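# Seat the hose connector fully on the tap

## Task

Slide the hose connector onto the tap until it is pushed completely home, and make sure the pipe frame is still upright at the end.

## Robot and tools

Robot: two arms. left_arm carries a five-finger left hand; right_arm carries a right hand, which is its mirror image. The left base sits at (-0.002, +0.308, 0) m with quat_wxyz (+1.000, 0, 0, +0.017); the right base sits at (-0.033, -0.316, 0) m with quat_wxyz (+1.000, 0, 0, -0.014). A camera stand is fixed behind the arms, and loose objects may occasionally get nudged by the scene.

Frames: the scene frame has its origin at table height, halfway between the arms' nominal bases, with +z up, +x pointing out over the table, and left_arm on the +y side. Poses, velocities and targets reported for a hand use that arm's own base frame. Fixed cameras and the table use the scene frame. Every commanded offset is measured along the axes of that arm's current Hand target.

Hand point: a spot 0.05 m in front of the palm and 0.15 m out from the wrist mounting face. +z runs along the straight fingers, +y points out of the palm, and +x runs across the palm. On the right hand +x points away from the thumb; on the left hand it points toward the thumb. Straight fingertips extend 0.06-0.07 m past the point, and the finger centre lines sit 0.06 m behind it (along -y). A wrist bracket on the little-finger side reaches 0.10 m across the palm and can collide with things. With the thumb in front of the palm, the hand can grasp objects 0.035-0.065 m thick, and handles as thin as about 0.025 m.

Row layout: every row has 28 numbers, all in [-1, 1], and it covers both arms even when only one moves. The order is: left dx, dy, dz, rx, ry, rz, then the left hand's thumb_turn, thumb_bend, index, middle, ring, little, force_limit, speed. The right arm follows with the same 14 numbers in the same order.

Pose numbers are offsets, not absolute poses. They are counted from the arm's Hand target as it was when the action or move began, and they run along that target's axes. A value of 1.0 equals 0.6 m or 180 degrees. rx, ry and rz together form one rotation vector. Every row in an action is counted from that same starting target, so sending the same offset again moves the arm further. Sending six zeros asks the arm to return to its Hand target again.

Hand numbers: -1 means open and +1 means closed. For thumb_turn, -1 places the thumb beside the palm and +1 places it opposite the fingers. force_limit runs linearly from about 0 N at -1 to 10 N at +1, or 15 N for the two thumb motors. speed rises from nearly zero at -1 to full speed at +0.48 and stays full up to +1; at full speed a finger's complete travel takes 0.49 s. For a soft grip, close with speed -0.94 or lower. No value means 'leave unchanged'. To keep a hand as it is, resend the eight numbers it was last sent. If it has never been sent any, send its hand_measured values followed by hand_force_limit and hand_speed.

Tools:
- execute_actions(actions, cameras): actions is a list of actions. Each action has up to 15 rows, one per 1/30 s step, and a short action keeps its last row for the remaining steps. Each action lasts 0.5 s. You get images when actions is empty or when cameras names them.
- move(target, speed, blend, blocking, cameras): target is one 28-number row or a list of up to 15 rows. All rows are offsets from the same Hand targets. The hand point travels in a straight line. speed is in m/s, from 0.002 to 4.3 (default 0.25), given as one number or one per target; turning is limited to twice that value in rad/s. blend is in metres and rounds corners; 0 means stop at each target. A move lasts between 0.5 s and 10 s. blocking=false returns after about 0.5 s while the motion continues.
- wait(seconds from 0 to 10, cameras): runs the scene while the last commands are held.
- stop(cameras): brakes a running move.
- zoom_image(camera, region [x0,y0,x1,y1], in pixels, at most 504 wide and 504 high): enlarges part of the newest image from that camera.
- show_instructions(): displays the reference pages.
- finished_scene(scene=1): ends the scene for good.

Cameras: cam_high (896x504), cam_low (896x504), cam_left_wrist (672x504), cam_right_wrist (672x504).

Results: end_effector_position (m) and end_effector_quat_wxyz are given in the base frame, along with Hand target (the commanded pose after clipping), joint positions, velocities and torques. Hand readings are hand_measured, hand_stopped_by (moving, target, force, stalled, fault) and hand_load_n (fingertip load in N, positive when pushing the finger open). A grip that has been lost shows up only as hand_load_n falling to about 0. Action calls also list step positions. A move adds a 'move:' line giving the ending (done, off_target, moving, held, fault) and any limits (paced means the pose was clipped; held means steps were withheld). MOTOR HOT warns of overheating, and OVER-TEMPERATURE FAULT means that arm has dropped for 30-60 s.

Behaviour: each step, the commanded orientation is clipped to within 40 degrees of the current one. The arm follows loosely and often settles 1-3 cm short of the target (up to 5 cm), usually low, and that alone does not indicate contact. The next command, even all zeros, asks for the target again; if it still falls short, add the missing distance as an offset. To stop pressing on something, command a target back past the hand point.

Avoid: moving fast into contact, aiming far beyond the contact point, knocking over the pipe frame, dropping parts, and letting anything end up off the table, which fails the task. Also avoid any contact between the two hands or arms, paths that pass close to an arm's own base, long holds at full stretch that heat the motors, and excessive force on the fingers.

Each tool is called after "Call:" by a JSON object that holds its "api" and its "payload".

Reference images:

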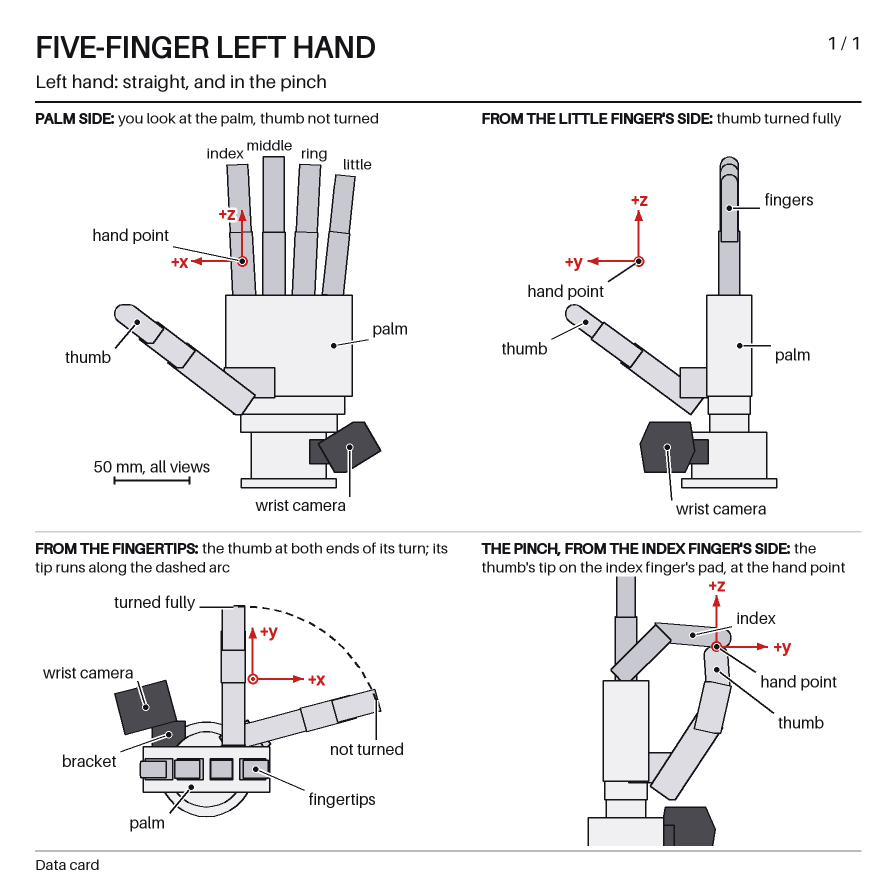

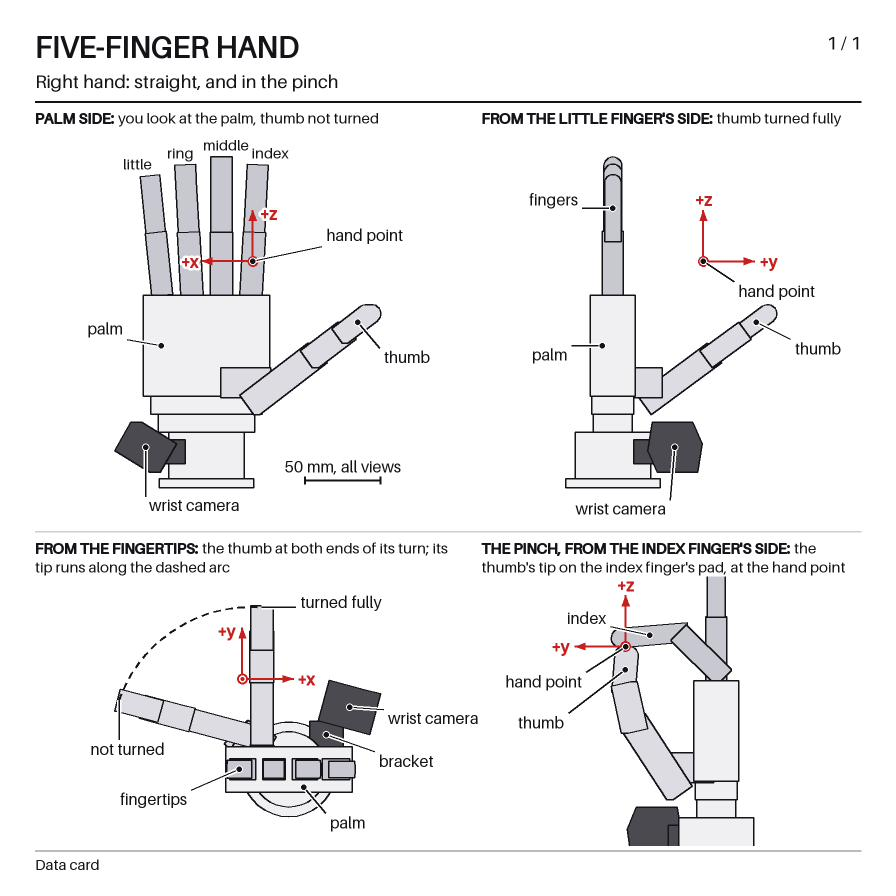

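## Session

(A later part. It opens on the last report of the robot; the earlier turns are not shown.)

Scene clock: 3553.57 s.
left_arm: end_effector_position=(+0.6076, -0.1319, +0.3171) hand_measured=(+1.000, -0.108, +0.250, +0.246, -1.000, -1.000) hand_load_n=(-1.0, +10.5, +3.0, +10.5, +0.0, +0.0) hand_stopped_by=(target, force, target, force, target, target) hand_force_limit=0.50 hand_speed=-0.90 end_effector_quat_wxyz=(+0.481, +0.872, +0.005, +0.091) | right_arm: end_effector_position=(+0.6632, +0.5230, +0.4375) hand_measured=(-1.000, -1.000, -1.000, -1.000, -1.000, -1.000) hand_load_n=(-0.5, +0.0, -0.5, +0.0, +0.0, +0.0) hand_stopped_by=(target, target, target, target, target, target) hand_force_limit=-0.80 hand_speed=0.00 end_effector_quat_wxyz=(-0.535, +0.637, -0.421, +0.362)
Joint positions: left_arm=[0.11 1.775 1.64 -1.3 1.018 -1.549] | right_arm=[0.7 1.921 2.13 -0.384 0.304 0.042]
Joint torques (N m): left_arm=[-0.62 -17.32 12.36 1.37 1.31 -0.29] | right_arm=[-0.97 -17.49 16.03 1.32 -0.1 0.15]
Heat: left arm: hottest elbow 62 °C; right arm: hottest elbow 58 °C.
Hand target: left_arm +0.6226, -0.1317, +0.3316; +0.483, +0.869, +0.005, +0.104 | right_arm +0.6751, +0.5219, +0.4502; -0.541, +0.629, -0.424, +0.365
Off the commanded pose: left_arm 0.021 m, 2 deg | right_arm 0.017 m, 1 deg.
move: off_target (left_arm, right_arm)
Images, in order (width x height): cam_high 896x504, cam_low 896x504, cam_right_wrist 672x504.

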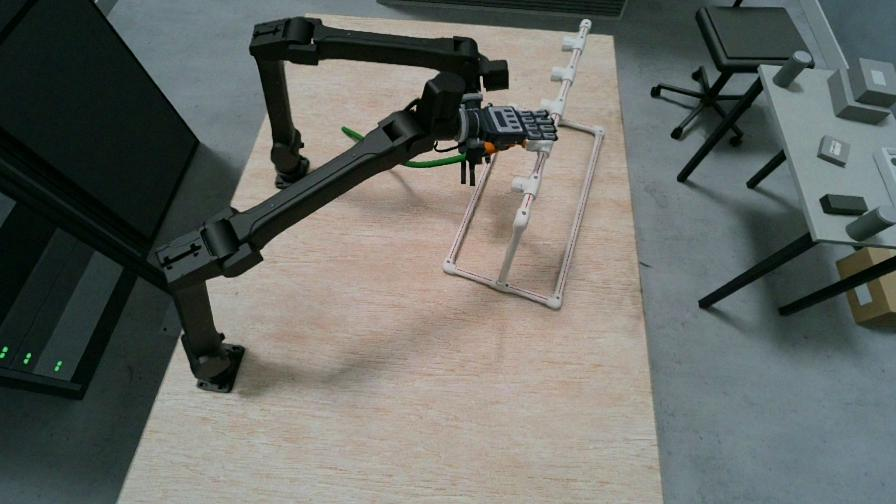

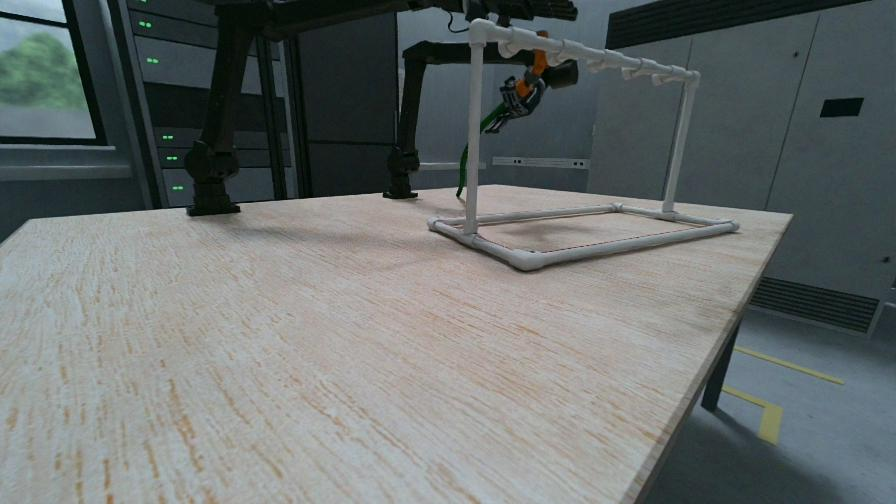

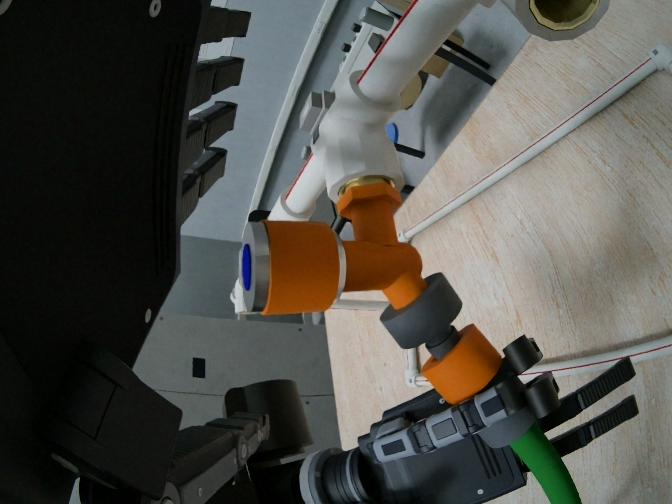

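Call:
{"api": "move", "payload": {"target": [[0,0,0,0,0,0,1,0.05,0.25,0.25,-1,-1,0.5,-0.9,0,0,0.022,0,0,0,-1,-1,-1,-1,-1,-1,-0.8,0],[0,0,0,0,0,0,1,0.05,0.25,0.25,-1,-1,0.5,-0.9,0,0,0.022,0,0,0,-1,-1,0.1,0.1,-1,-1,-0.8,-0.8]], "speed": 0.06, "cameras": ["cam_high","cam_low","cam_left_wrist","cam_right_wrist"]}}

Scene clock: 3579.40 s.
left_arm: end_effector_position=(+0.6076, -0.1319, +0.3171) hand_measured=(+1.000, -0.108, +0.250, +0.246, -1.000, -1.000) hand_load_n=(-1.0, +10.5, +3.0, +10.0, +0.0, +0.0) hand_stopped_by=(target, force, target, force, target, target) hand_force_limit=0.50 hand_speed=-0.90 end_effector_quat_wxyz=(+0.481, +0.872, +0.005, +0.091) | right_arm: end_effector_position=(+0.6744, +0.5279, +0.4411) hand_measured=(-1.000, -1.000, +0.034, +0.100, -1.000, -1.000) hand_load_n=(+0.0, +0.0, +0.0, +0.0, +0.0, -0.5) hand_stopped_by=(target, target, force, target, target, target) hand_force_limit=-0.80 hand_speed=-0.80 end_effector_quat_wxyz=(-0.537, +0.635, -0.421, +0.363)
Joint positions: left_arm=[0.11 1.775 1.64 -1.3 1.018 -1.549] | right_arm=[0.694 1.961 2.197 -0.404 0.299 0.042]
Joint torques (N m): left_arm=[-0.62 -17.32 12.36 1.37 1.31 -0.28] | right_arm=[-1.2 -17.55 15.79 1.33 -0.1 0.14]
Heat: left arm: hottest elbow 62 °C; right arm: hottest elbow 62 °C.
Hand target: left_arm +0.6226, -0.1317, +0.3316; +0.483, +0.869, +0.005, +0.104 | right_arm +0.6873, +0.5267, +0.4483; -0.541, +0.628, -0.424, +0.365
Off the commanded pose: left_arm 0.021 m, 2 deg | right_arm 0.015 m, 1 deg.
move: off_target (left_arm, right_arm); target 2's new numbers were sent with right_arm's hand 0.017 m and 1 deg from that target

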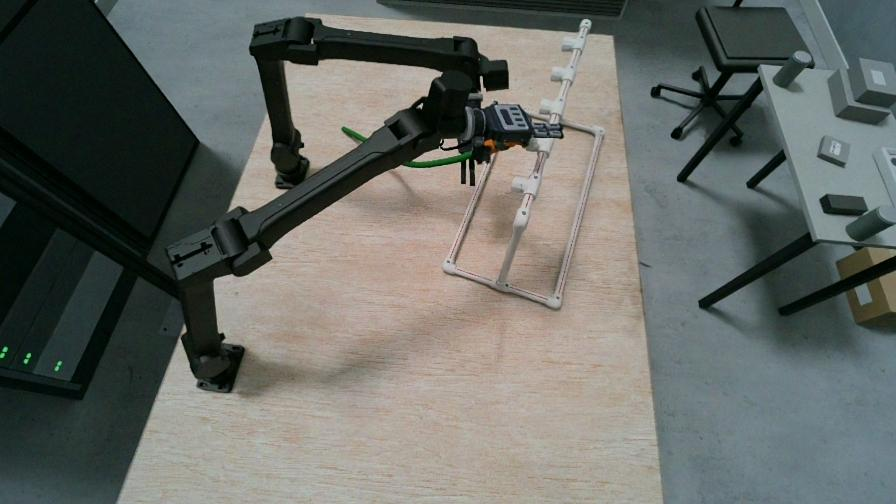

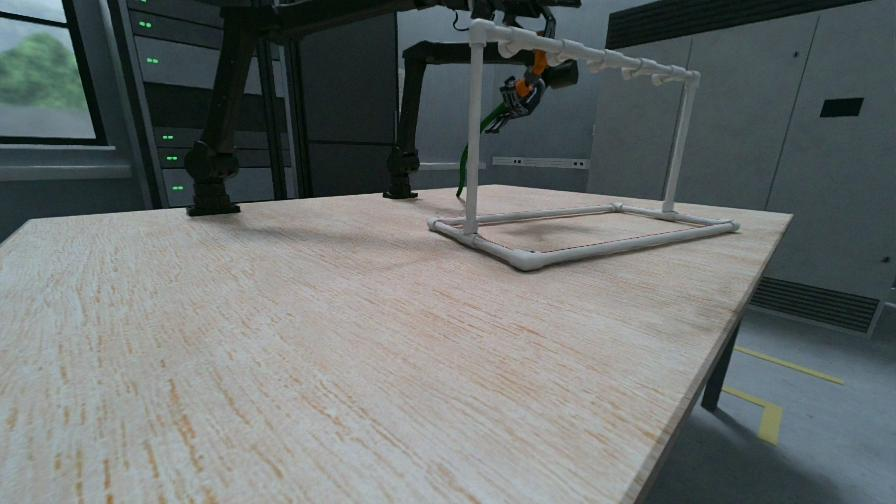

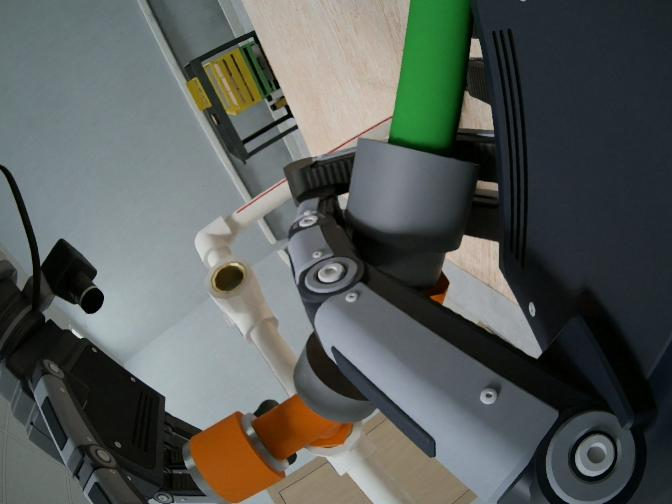

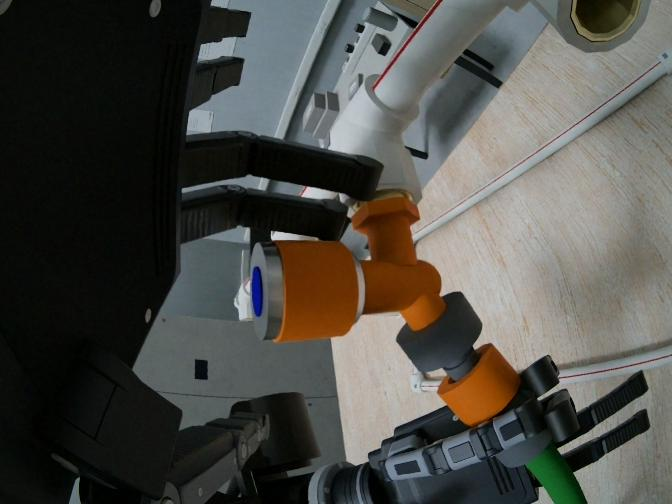

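Call:
{"api": "move", "payload": {"target": [0,0,0,0,0,0,1,0.05,0.25,0.25,-1,-1,0.5,-0.9,0,0,0,0,0,0,-1,-1,0.2,0.5,-1,-1,-0.8,-0.85], "speed": 0.06, "cameras": ["cam_right_wrist","cam_high"]}}

Scene clock: 3591.27 s.
left_arm: end_effector_position=(+0.6076, -0.1319, +0.3171) hand_measured=(+1.000, -0.108, +0.250, +0.246, -1.000, -1.000) hand_load_n=(-1.0, +11.0, +3.5, +10.0, +0.0, +0.0) hand_stopped_by=(target, force, target, force, target, target) hand_force_limit=0.50 hand_speed=-0.90 end_effector_quat_wxyz=(+0.481, +0.872, +0.005, +0.091) | right_arm: end_effector_position=(+0.6745, +0.5277, +0.4411) hand_measured=(-1.000, -1.000, +0.074, +0.500, -1.000, -1.000) hand_load_n=(+0.0, +0.0, +0.0, +0.0, +0.0, +0.0) hand_stopped_by=(target, target, force, target, target, target) hand_force_limit=-0.80 hand_speed=-0.85 end_effector_quat_wxyz=(-0.537, +0.635, -0.421, +0.363)
Joint positions: left_arm=[0.11 1.775 1.64 -1.3 1.018 -1.549] | right_arm=[0.694 1.961 2.197 -0.404 0.298 0.042]
Joint torques (N m): left_arm=[-0.67 -17.32 12.37 1.36 1.31 -0.29] | right_arm=[-0.97 -17.73 15.76 1.33 -0.1 0.14]
Heat: left arm: hottest elbow 62 °C; right arm: hottest elbow 64 °C.
Hand target: left_arm +0.6226, -0.1317, +0.3316; +0.483, +0.869, +0.005, +0.104 | right_arm +0.6871, +0.5269, +0.4483; -0.541, +0.629, -0.423, +0.365
Off the commanded pose: left_arm 0.021 m, 2 deg | right_arm 0.015 m, 1 deg.
move: off_target (left_arm, right_arm)
Images, in order (width x height): cam_high 896x504, cam_right_wrist 672x504.

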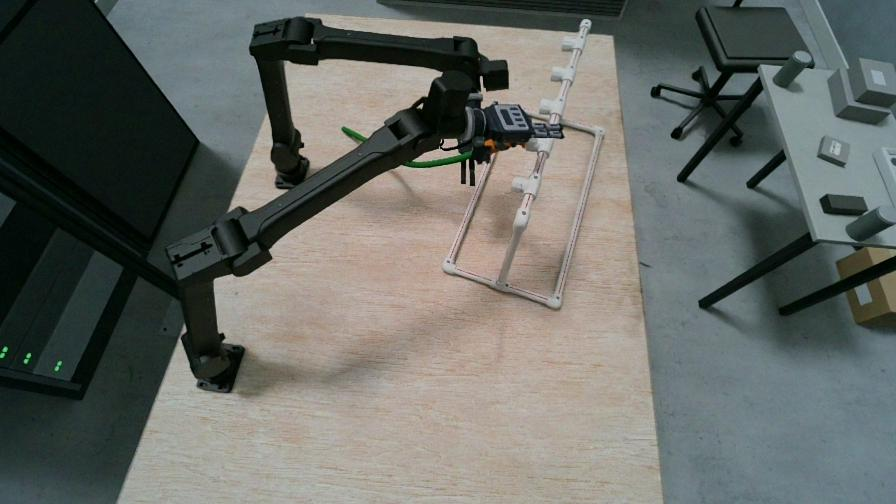

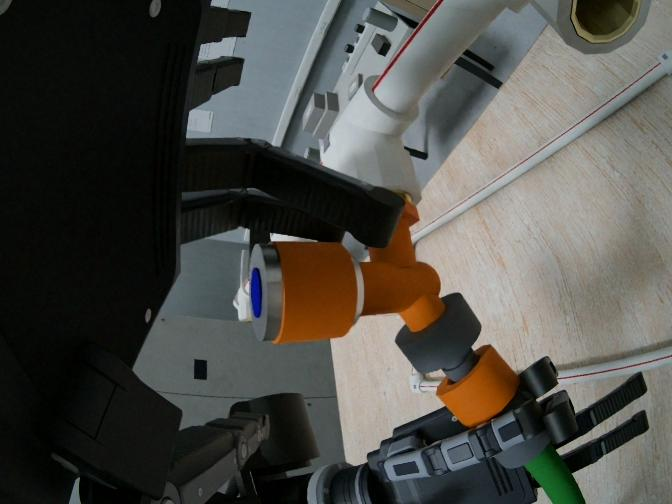

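Call:
{"api": "move", "payload": {"target": [[0,0,0,0,0,0,1,0.05,0.25,0.25,-1,-1,0.5,-0.9,0,0,0,0,0,0,-1,-1,-0.1,-0.1,-1,-1,-0.8,-0.6],[0,0,0,0,0,0,1,0.05,0.25,0.25,-1,-1,0.5,-0.9,-0.03,0,0,0,0,0,-1,-1,-0.1,-0.1,-1,-1,-0.8,-0.6],[0,0,0,0,0,0,1,0.05,0.25,0.25,-1,-1,0.5,-0.9,-0.03,0,0,0,0,0,-1,-1,0.3,0.4,-1,-1,-0.8,-0.8]], "speed": 0.06, "cameras": ["cam_right_wrist","cam_high"]}}

Scene clock: 3603.90 s.
left_arm: end_effector_position=(+0.6076, -0.1319, +0.3171) hand_measured=(+1.000, -0.108, +0.250, +0.246, -1.000, -1.000) hand_load_n=(-1.0, +11.0, +3.0, +10.0, +0.0, +0.0) hand_stopped_by=(target, force, target, force, target, target) hand_force_limit=0.50 hand_speed=-0.90 end_effector_quat_wxyz=(+0.481, +0.872, +0.005, +0.091) | right_arm: end_effector_position=(+0.6804, +0.5274, +0.4404) hand_measured=(-1.000, -1.000, +0.230, +0.400, -1.000, -1.000) hand_load_n=(-0.5, +0.0, +1.0, +0.0, +0.0, +0.0) hand_stopped_by=(target, target, force, target, target, target) hand_force_limit=-0.80 hand_speed=-0.80 end_effector_quat_wxyz=(-0.531, +0.631, -0.427, +0.370)
Joint positions: left_arm=[0.11 1.775 1.64 -1.3 1.018 -1.549] | right_arm=[0.695 1.981 2.228 -0.419 0.324 0.042]
Joint torques (N m): left_arm=[-0.56 -17.32 12.36 1.36 1.31 -0.28] | right_arm=[0.79 -17.85 15.9 1.36 -0.12 0.19]
Heat: left arm: hottest elbow 62 °C; right arm: hottest elbow 65 °C.
Hand target: left_arm +0.6226, -0.1317, +0.3316; +0.483, +0.869, +0.005, +0.104 | right_arm +0.6803, +0.5436, +0.4482; -0.541, +0.629, -0.423, +0.365
Off the commanded pose: left_arm 0.021 m, 2 deg | right_arm 0.018 m, 1 deg.
move: off_target (left_arm, right_arm); target 3's new numbers were sent with right_arm's hand 0.017 m and 1 deg from that target
Images, in order (width x height): cam_high 896x504, cam_right_wrist 672x504.

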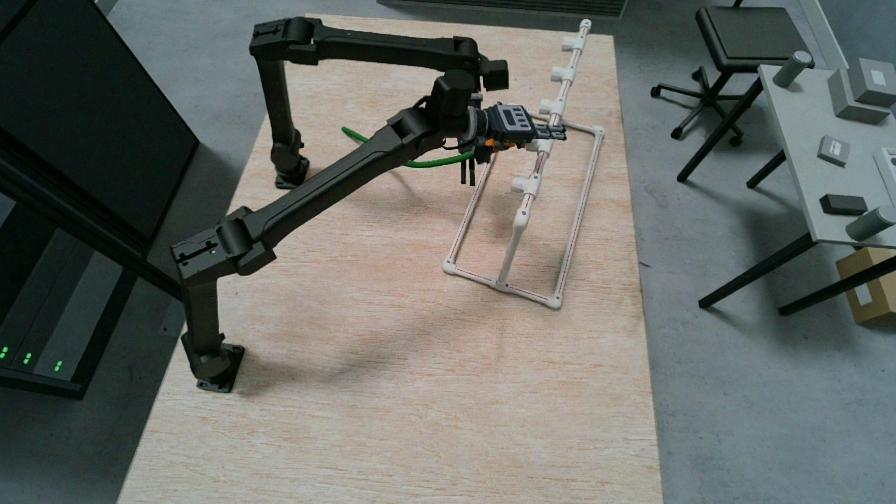

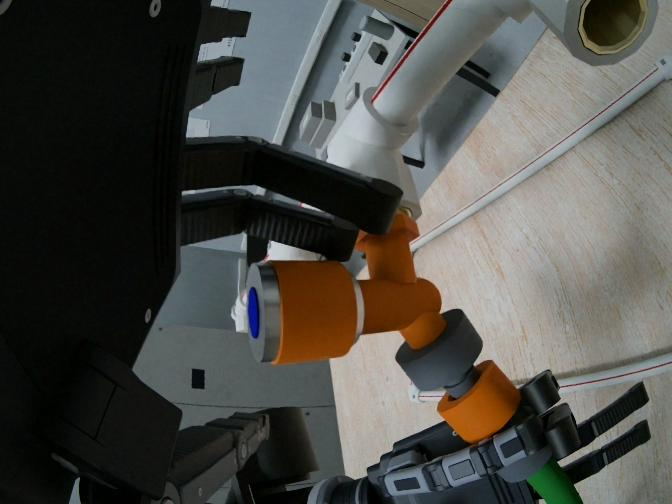

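Call:
{"api": "move", "payload": {"target": [[0,0,0,0,0,0,1,0.05,0.25,0.25,-1,-1,0.5,-0.9,0,0,0,0,0,0,-1,-1,-0.1,-0.1,-1,-1,-0.8,-0.6],[0,0,0,0,0,0,1,0.05,0.25,0.25,-1,-1,0.5,-0.9,-0.018,0,-0.012,0,0,0,-1,-1,-0.1,-0.1,-1,-1,-0.8,-0.6],[0,0,0,0,0,0,1,0.05,0.25,0.25,-1,-1,0.5,-0.9,-0.018,0,-0.012,0,0,0,-1,-1,0.3,0.4,-1,-1,-0.8,-0.8]], "speed": 0.06, "cameras": ["cam_right_wrist","cam_high"]}}

Scene clock: 3616.60 s.
left_arm: end_effector_position=(+0.6077, -0.1319, +0.3170) hand_measured=(+1.000, -0.108, +0.250, +0.246, -1.000, -1.000) hand_load_n=(-0.5, +11.0, +3.0, +10.0, +0.0, +0.0) hand_stopped_by=(target, force, target, force, target, target) hand_force_limit=0.50 hand_speed=-0.90 end_effector_quat_wxyz=(+0.481, +0.872, +0.006, +0.091) | right_arm: end_effector_position=(+0.6707, +0.5397, +0.4429) hand_measured=(-1.000, -1.000, +0.044, +0.400, -1.000, -1.000) hand_load_n=(+0.0, +0.0, +0.0, +0.0, +0.0, +0.0) hand_stopped_by=(target, target, force, target, target, target) hand_force_limit=-0.80 hand_speed=-0.80 end_effector_quat_wxyz=(-0.534, +0.632, -0.424, +0.369)
Joint positions: left_arm=[0.11 1.775 1.64 -1.3 1.018 -1.55] | right_arm=[0.716 1.982 2.233 -0.419 0.336 0.042]
Joint torques (N m): left_arm=[-0.62 -17.32 12.36 1.37 1.31 -0.27] | right_arm=[0.73 -18.61 14.61 1.35 0.08 0.22]
Heat: left arm: hottest elbow 62 °C; right arm: hottest elbow 66 °C.
Hand target: left_arm +0.6226, -0.1317, +0.3316; +0.483, +0.869, +0.005, +0.104 | right_arm +0.6697, +0.5508, +0.4493; -0.541, +0.629, -0.424, +0.365
Off the commanded pose: left_arm 0.021 m, 2 deg | right_arm 0.013 m, 1 deg.
move: off_target (left_arm, right_arm); target 3's new numbers were sent with right_arm's hand 0.013 m and 1 deg from that target
Images, in order (width x height): cam_high 896x504, cam_right_wrist 672x504.

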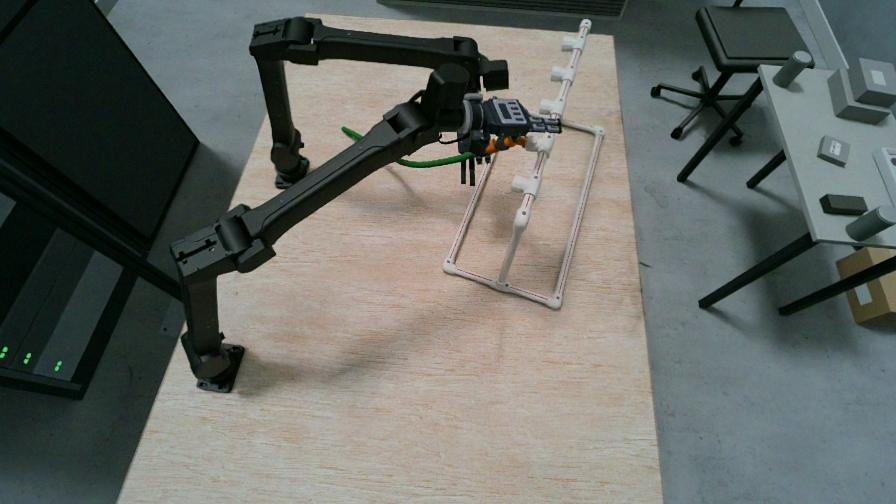

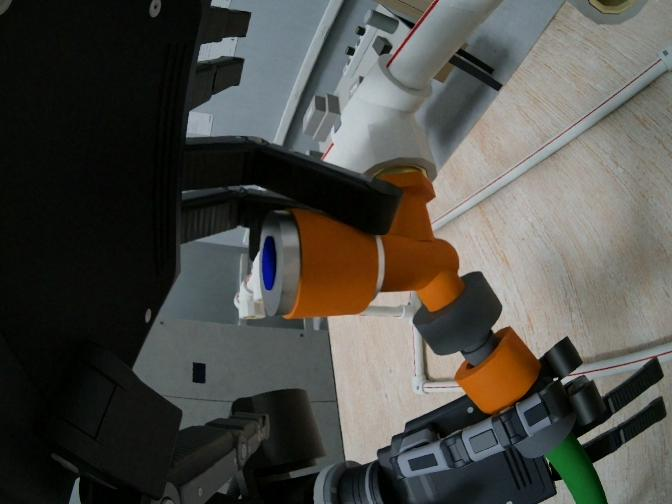

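Call:
{"api": "move", "payload": {"target": [0,0,0,0,0,0,1,0.05,0.25,0.25,-1,-1,0.5,-0.9,0,0,0,0,0,0,-1,-1,0.5,0.7,-1,-1,-0.6,-0.85], "speed": 0.06, "cameras": ["cam_right_wrist"]}}

Call:
{"api": "wait", "payload": {"seconds": 2, "cameras": ["cam_right_wrist","cam_low"]}}

Scene clock: 3634.53 s.
left_arm: end_effector_position=(+0.6077, -0.1319, +0.3170) hand_measured=(+1.000, -0.108, +0.250, +0.246, -1.000, -1.000) hand_load_n=(-0.5, +11.0, +3.0, +10.0, +0.0, +0.0) hand_stopped_by=(target, force, target, force, target, target) hand_force_limit=0.50 hand_speed=-0.90 end_effector_quat_wxyz=(+0.481, +0.872, +0.006, +0.091) | right_arm: end_effector_position=(+0.6707, +0.5397, +0.4430) hand_measured=(-1.000, -1.000, +0.056, +0.700, -1.000, -1.000) hand_load_n=(+0.0, +0.0, +2.0, +0.0, +0.0, +0.0) hand_stopped_by=(target, target, force, target, target, target) hand_force_limit=-0.60 hand_speed=-0.85 end_effector_quat_wxyz=(-0.534, +0.631, -0.424, +0.369)
Joint positions: left_arm=[0.11 1.775 1.64 -1.3 1.018 -1.55] | right_arm=[0.716 1.982 2.233 -0.419 0.336 0.043]
Joint torques (N m): left_arm=[-0.62 -17.38 12.36 1.37 1.31 -0.27] | right_arm=[0.56 -18.73 14.6 1.35 0.07 0.21]
Heat: left arm: hottest elbow 62 °C; right arm: hottest elbow 65 °C.
Hand target: left_arm +0.6226, -0.1317, +0.3316; +0.483, +0.869, +0.005, +0.104 | right_arm +0.6697, +0.5508, +0.4493; -0.541, +0.628, -0.424, +0.365
Off the commanded pose: left_arm 0.021 m, 2 deg | right_arm 0.013 m, 1 deg.
move: off_target (left_arm, right_arm)
Images, in order (width x height): cam_right_wrist 672x504.

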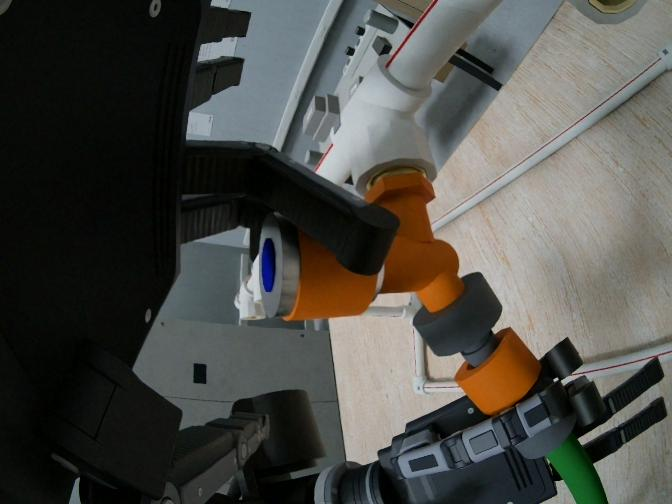

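Scene clock: 3636.53 s.
left_arm: end_effector_position=(+0.6077, -0.1319, +0.3170) hand_measured=(+1.000, -0.108, +0.250, +0.246, -1.000, -1.000) hand_load_n=(-1.0, +11.0, +3.0, +10.5, +0.0, +0.0) hand_stopped_by=(target, force, target, force, target, target) hand_force_limit=0.50 hand_speed=-0.90 end_effector_quat_wxyz=(+0.481, +0.872, +0.006, +0.091) | right_arm: end_effector_position=(+0.6707, +0.5397, +0.4430) hand_measured=(-1.000, -1.000, +0.056, +0.700, -1.000, -1.000) hand_load_n=(+0.0, +0.0, +2.0, +0.0, +0.0, +0.0) hand_stopped_by=(target, target, force, target, target, target) hand_force_limit=-0.60 hand_speed=-0.85 end_effector_quat_wxyz=(-0.534, +0.631, -0.424, +0.369)
Joint positions: left_arm=[0.11 1.775 1.64 -1.3 1.018 -1.55] | right_arm=[0.716 1.982 2.233 -0.419 0.336 0.043]
Joint torques (N m): left_arm=[-0.62 -17.38 12.37 1.37 1.31 -0.27] | right_arm=[0.62 -18.61 14.6 1.35 0.08 0.21]
Heat: left arm: hottest elbow 62 °C; right arm: hottest elbow 65 °C.
Hand target: left_arm +0.6226, -0.1317, +0.3316; +0.483, +0.869, +0.005, +0.104 | right_arm +0.6697, +0.5508, +0.4493; -0.541, +0.628, -0.424, +0.365
Off the commanded pose: left_arm 0.021 m, 2 deg | right_arm 0.013 m, 1 deg.
wait: 2.00 s; at rest by 0.17 s
Images, in order (width x height): cam_low 896x504, cam_right_wrist 672x504.

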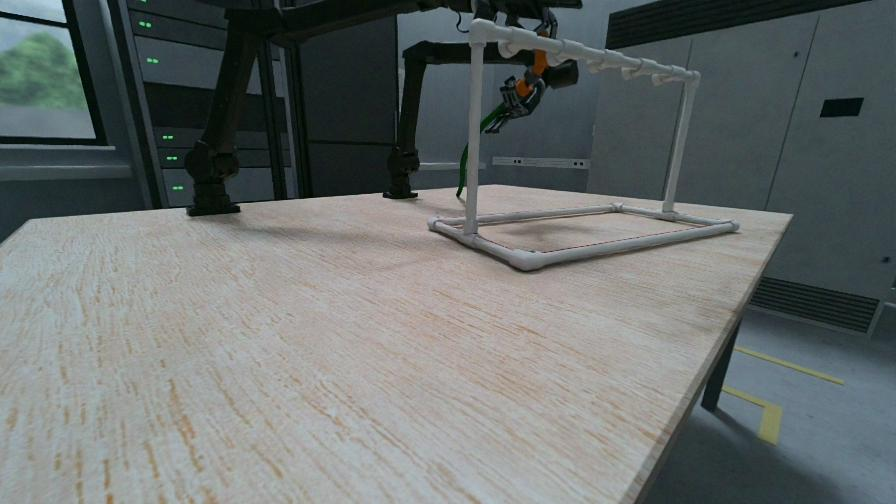

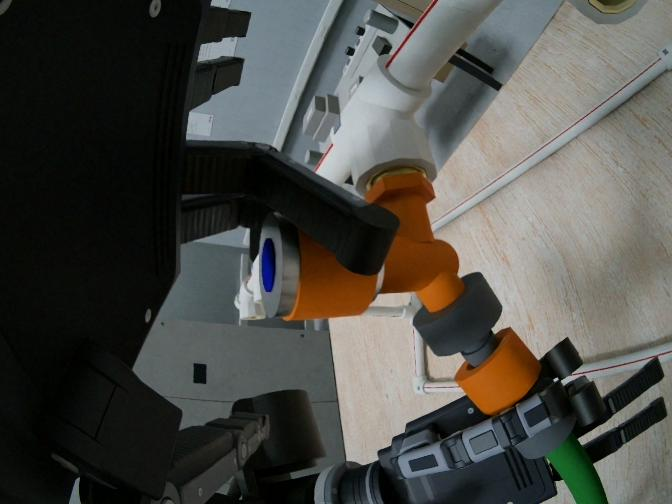

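Call:
{"api": "move", "payload": {"target": [[0,0,0,0,0,0,1,0.05,0.25,0.25,-1,-1,0.5,-0.9,0,0,0,0,0,0,-1,-1,-0.15,-0.15,-1,-1,-0.6,-0.5],[0,0,0,0,0,0,1,0.05,0.25,0.25,-1,-1,0.5,-0.9,-0.032,0,0.012,0,0,0,-1,-1,-0.15,-0.15,-1,-1,-0.6,-0.6],[0,0,0,0,0,0,1,0.05,0.25,0.25,-1,-1,0.5,-0.9,-0.032,0,0.012,0,0,0,-1,-1,0.5,0.5,-1,-1,-0.7,-0.8]], "speed": 0.06, "cameras": ["cam_right_wrist","cam_high"]}}

Scene clock: 3650.47 s.
left_arm: end_effector_position=(+0.6077, -0.1319, +0.3170) hand_measured=(+1.000, -0.108, +0.250, +0.246, -1.000, -1.000) hand_load_n=(-0.5, +11.0, +3.0, +10.5, +0.0, +0.0) hand_stopped_by=(target, force, target, force, target, target) hand_force_limit=0.50 hand_speed=-0.90 end_effector_quat_wxyz=(+0.481, +0.872, +0.006, +0.091) | right_arm: end_effector_position=(+0.6683, +0.5605, +0.4373) hand_measured=(-1.000, -1.000, +0.198, +0.124, -1.000, -1.000) hand_load_n=(+0.0, +0.0, +0.0, +0.5, +0.0, +0.0) hand_stopped_by=(target, target, force, force, target, target) hand_force_limit=-0.70 hand_speed=-0.80 end_effector_quat_wxyz=(-0.531, +0.635, -0.423, +0.368)
Joint positions: left_arm=[0.11 1.775 1.64 -1.3 1.018 -1.55] | right_arm=[0.74 2.029 2.301 -0.449 0.358 0.046]
Joint torques (N m): left_arm=[-0.62 -17.32 12.36 1.37 1.31 -0.27] | right_arm=[0.44 -18.84 15.73 1.33 0.12 0.23]
Heat: left arm: hottest elbow 62 °C; right arm: hottest elbow 65 °C.
Hand target: left_arm +0.6226, -0.1317, +0.3316; +0.483, +0.869, +0.005, +0.104 | right_arm +0.6693, +0.5712, +0.4479; -0.540, +0.629, -0.424, +0.365
Off the commanded pose: left_arm 0.021 m, 2 deg | right_arm 0.015 m, 1 deg.
move: off_target (left_arm, right_arm); target 2's new numbers were sent with right_arm's hand 0.014 m and 1 deg from that target; target 3's new numbers were sent with right_arm's hand 0.014 m and 1 deg from that target
Images, in order (width x height): cam_high 896x504, cam_right_wrist 672x504.

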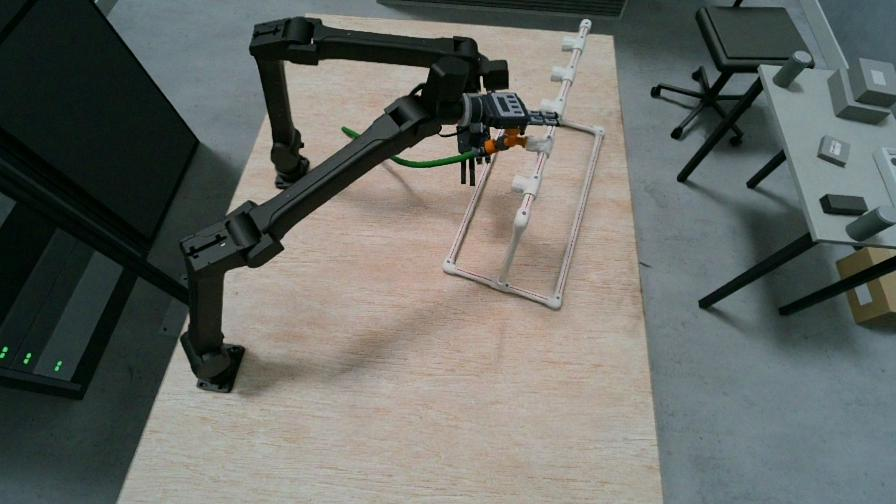

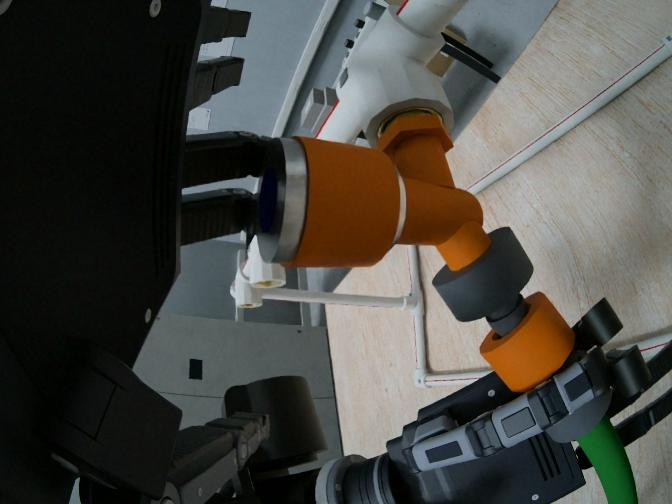

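Call:
{"api": "move", "payload": {"target": [0,0,0,0,0,0,1,0.05,0.25,0.25,-1,-1,0.5,-0.9,-0.0125,0.0046,-0.0306,0,0,0,-1,-1,0.5,0.5,-1,-1,-0.7,-0.8], "speed": 0.03, "cameras": ["cam_right_wrist","cam_high","cam_low"]}}

Scene clock: 3658.77 s.
left_arm: end_effector_position=(+0.6077, -0.1319, +0.3170) hand_measured=(+1.000, -0.108, +0.250, +0.246, -1.000, -1.000) hand_load_n=(-1.0, +11.0, +3.0, +10.5, +0.0, +0.0) hand_stopped_by=(target, force, target, force, target, target) hand_force_limit=0.50 hand_speed=-0.90 end_effector_quat_wxyz=(+0.481, +0.872, +0.006, +0.091) | right_arm: end_effector_position=(+0.6660, +0.5619, +0.4379) hand_measured=(-1.000, -1.000, +0.198, +0.124, -1.000, -1.000) hand_load_n=(+0.0, +0.0, +1.0, +3.0, +0.0, +0.0) hand_stopped_by=(target, target, force, force, target, target) hand_force_limit=-0.70 hand_speed=-0.80 end_effector_quat_wxyz=(-0.532, +0.630, -0.427, +0.371)
Joint positions: left_arm=[0.11 1.775 1.64 -1.3 1.018 -1.55] | right_arm=[0.747 2.024 2.289 -0.438 0.375 0.05]
Joint torques (N m): left_arm=[-0.56 -17.32 12.36 1.36 1.31 -0.27] | right_arm=[1.44 -22.53 9.44 1.91 0.19 0.2]
Heat: left arm: hottest elbow 63 °C; right arm: hottest elbow 65 °C.
Hand target: left_arm +0.6226, -0.1317, +0.3316; +0.483, +0.869, +0.005, +0.104 | right_arm +0.6491, +0.5714, +0.4480; -0.541, +0.629, -0.423, +0.365
Off the commanded pose: left_arm 0.021 m, 2 deg | right_arm 0.022 m, 1 deg.
move: off_target (left_arm, right_arm)
Images, in order (width x height): cam_high 896x504, cam_low 896x504, cam_right_wrist 672x504.

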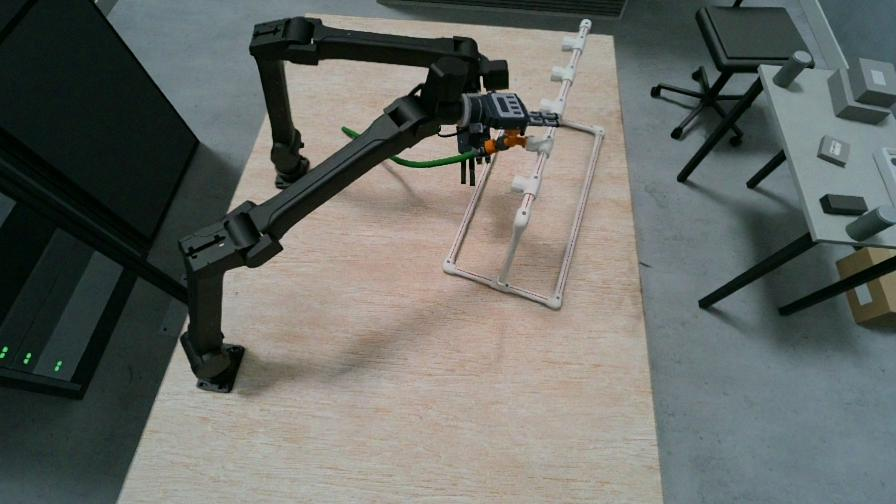

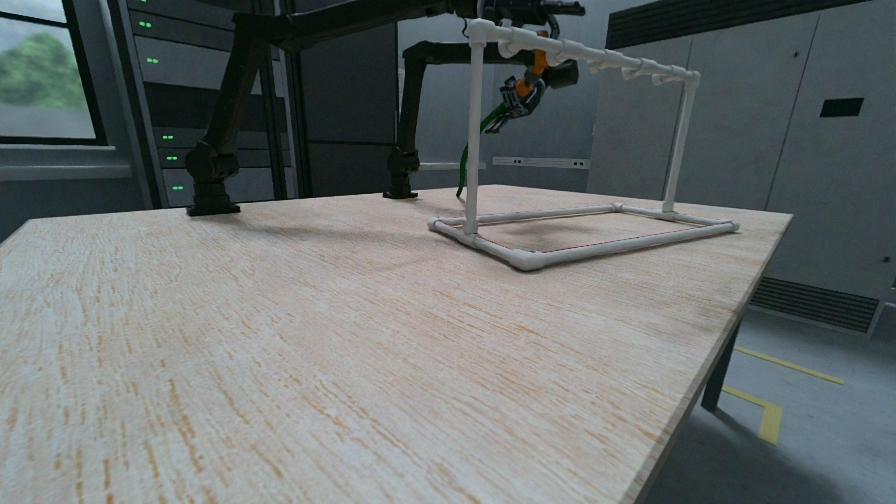

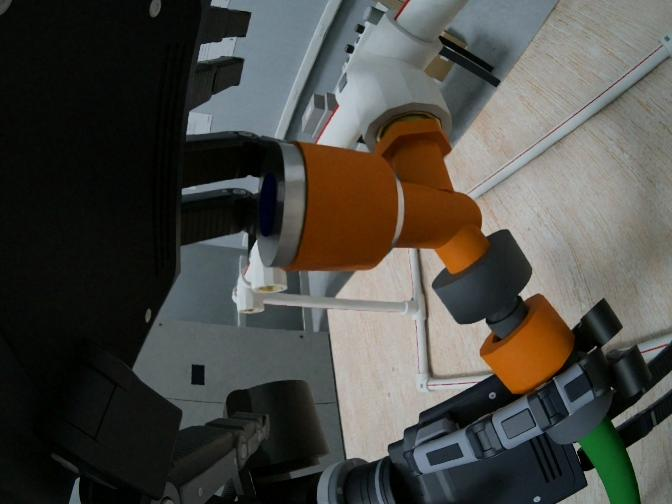

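Call:
{"api": "zoom_image", "payload": {"camera": "cam_right_wrist", "region": [380, 180, 640, 420]}}

Call:
{"api": "move", "payload": {"target": [0.0138,0.0093,0,0,0,0,1,0.05,0.25,0.25,-1,-1,0.5,-0.9,0,0,0,0,0,0,-1,-1,0.5,0.5,-1,-1,-0.7,-0.8], "speed": 0.03, "cameras": ["cam_right_wrist","cam_high","cam_low"]}}

Call:
{"api": "zoom_image", "payload": {"camera": "cam_right_wrist", "region": [380, 180, 640, 420]}}

Scaled by 1.938 from the camera's 672x504 image, which has a finer 960x720 frame.

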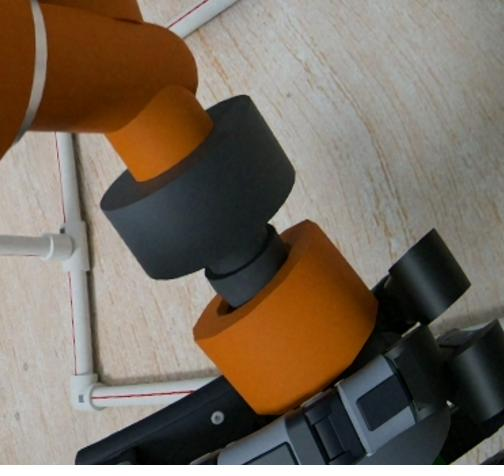

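Scene clock: 3669.37 s.
left_arm: end_effector_position=(+0.6089, -0.1329, +0.3176) hand_measured=(+1.000, -0.108, +0.250, +0.246, -1.000, -1.000) hand_load_n=(-2.0, +11.0, +3.0, +10.0, +0.0, +0.0) hand_stopped_by=(target, force, target, force, target, target) hand_force_limit=0.50 hand_speed=-0.90 end_effector_quat_wxyz=(+0.481, +0.872, +0.005, +0.091) | right_arm: end_effector_position=(+0.6664, +0.5615, +0.4382) hand_measured=(-1.000, -1.000, +0.198, +0.124, -1.000, -1.000) hand_load_n=(+0.0, +0.0, +1.0, +3.5, +0.0, +0.0) hand_stopped_by=(target, target, force, force, target, target) hand_force_limit=-0.70 hand_speed=-0.80 end_effector_quat_wxyz=(-0.532, +0.629, -0.428, +0.372)
Joint positions: left_arm=[0.108 1.778 1.645 -1.3 1.018 -1.55] | right_arm=[0.747 2.024 2.289 -0.437 0.378 0.051]
Joint torques (N m): left_arm=[-0.79 -16.62 14.26 0.95 1.3 -0.36] | right_arm=[1.38 -22.53 9.44 1.94 0.09 0.21]
Heat: left arm: hottest elbow 63 °C; right arm: hottest elbow 62 °C.
Hand target: left_arm +0.6302, -0.1339, +0.3379; +0.483, +0.869, +0.005, +0.105 | right_arm +0.6491, +0.5714, +0.4481; -0.541, +0.629, -0.424, +0.365
Off the commanded pose: left_arm 0.029 m, 2 deg | right_arm 0.022 m, 1 deg.
move: off_target (left_arm, right_arm)
Images, in order (width x height): cam_high 896x504, cam_low 896x504, cam_right_wrist 672x504.

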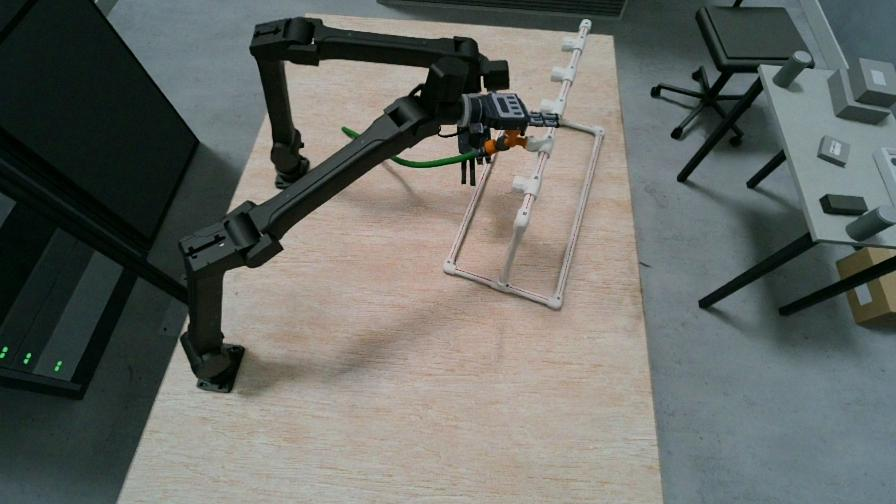

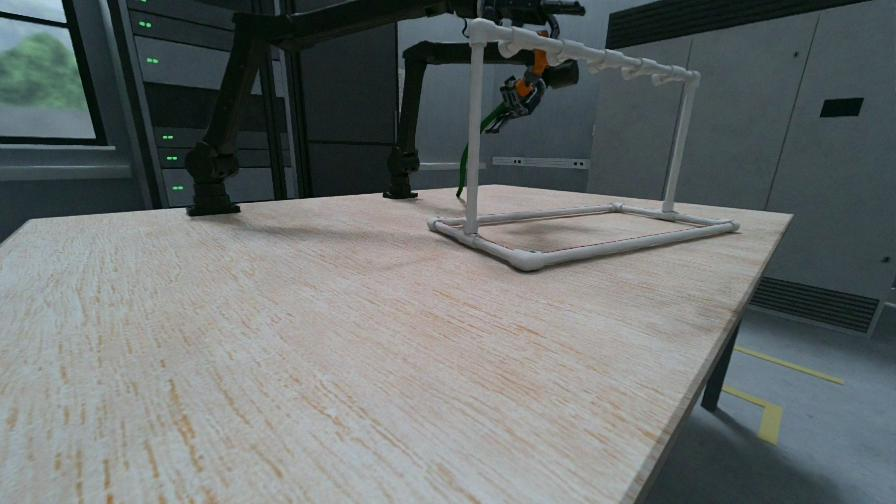

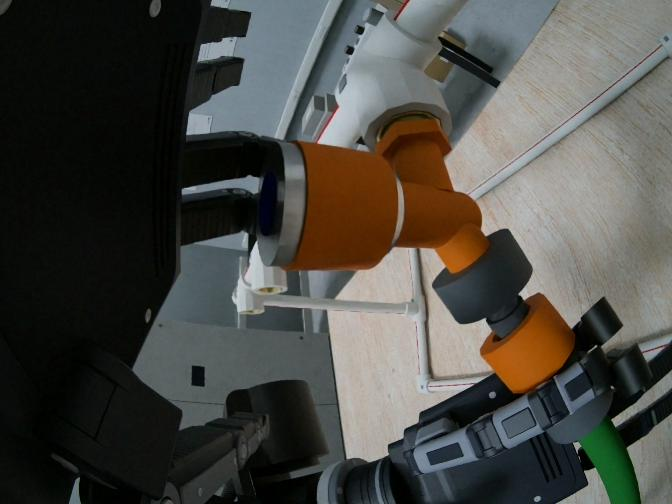

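Scaled by 1.938 from the camera's 672x504 image, which has a finer 960x720 frame.

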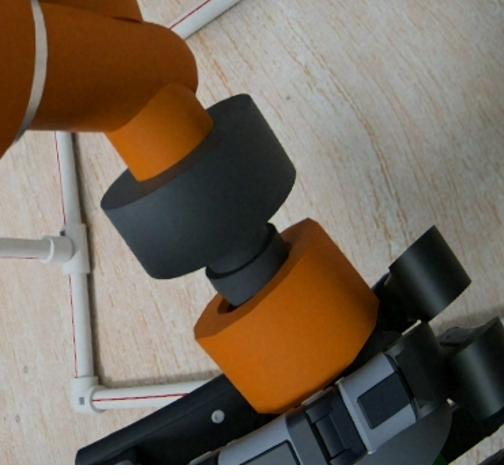

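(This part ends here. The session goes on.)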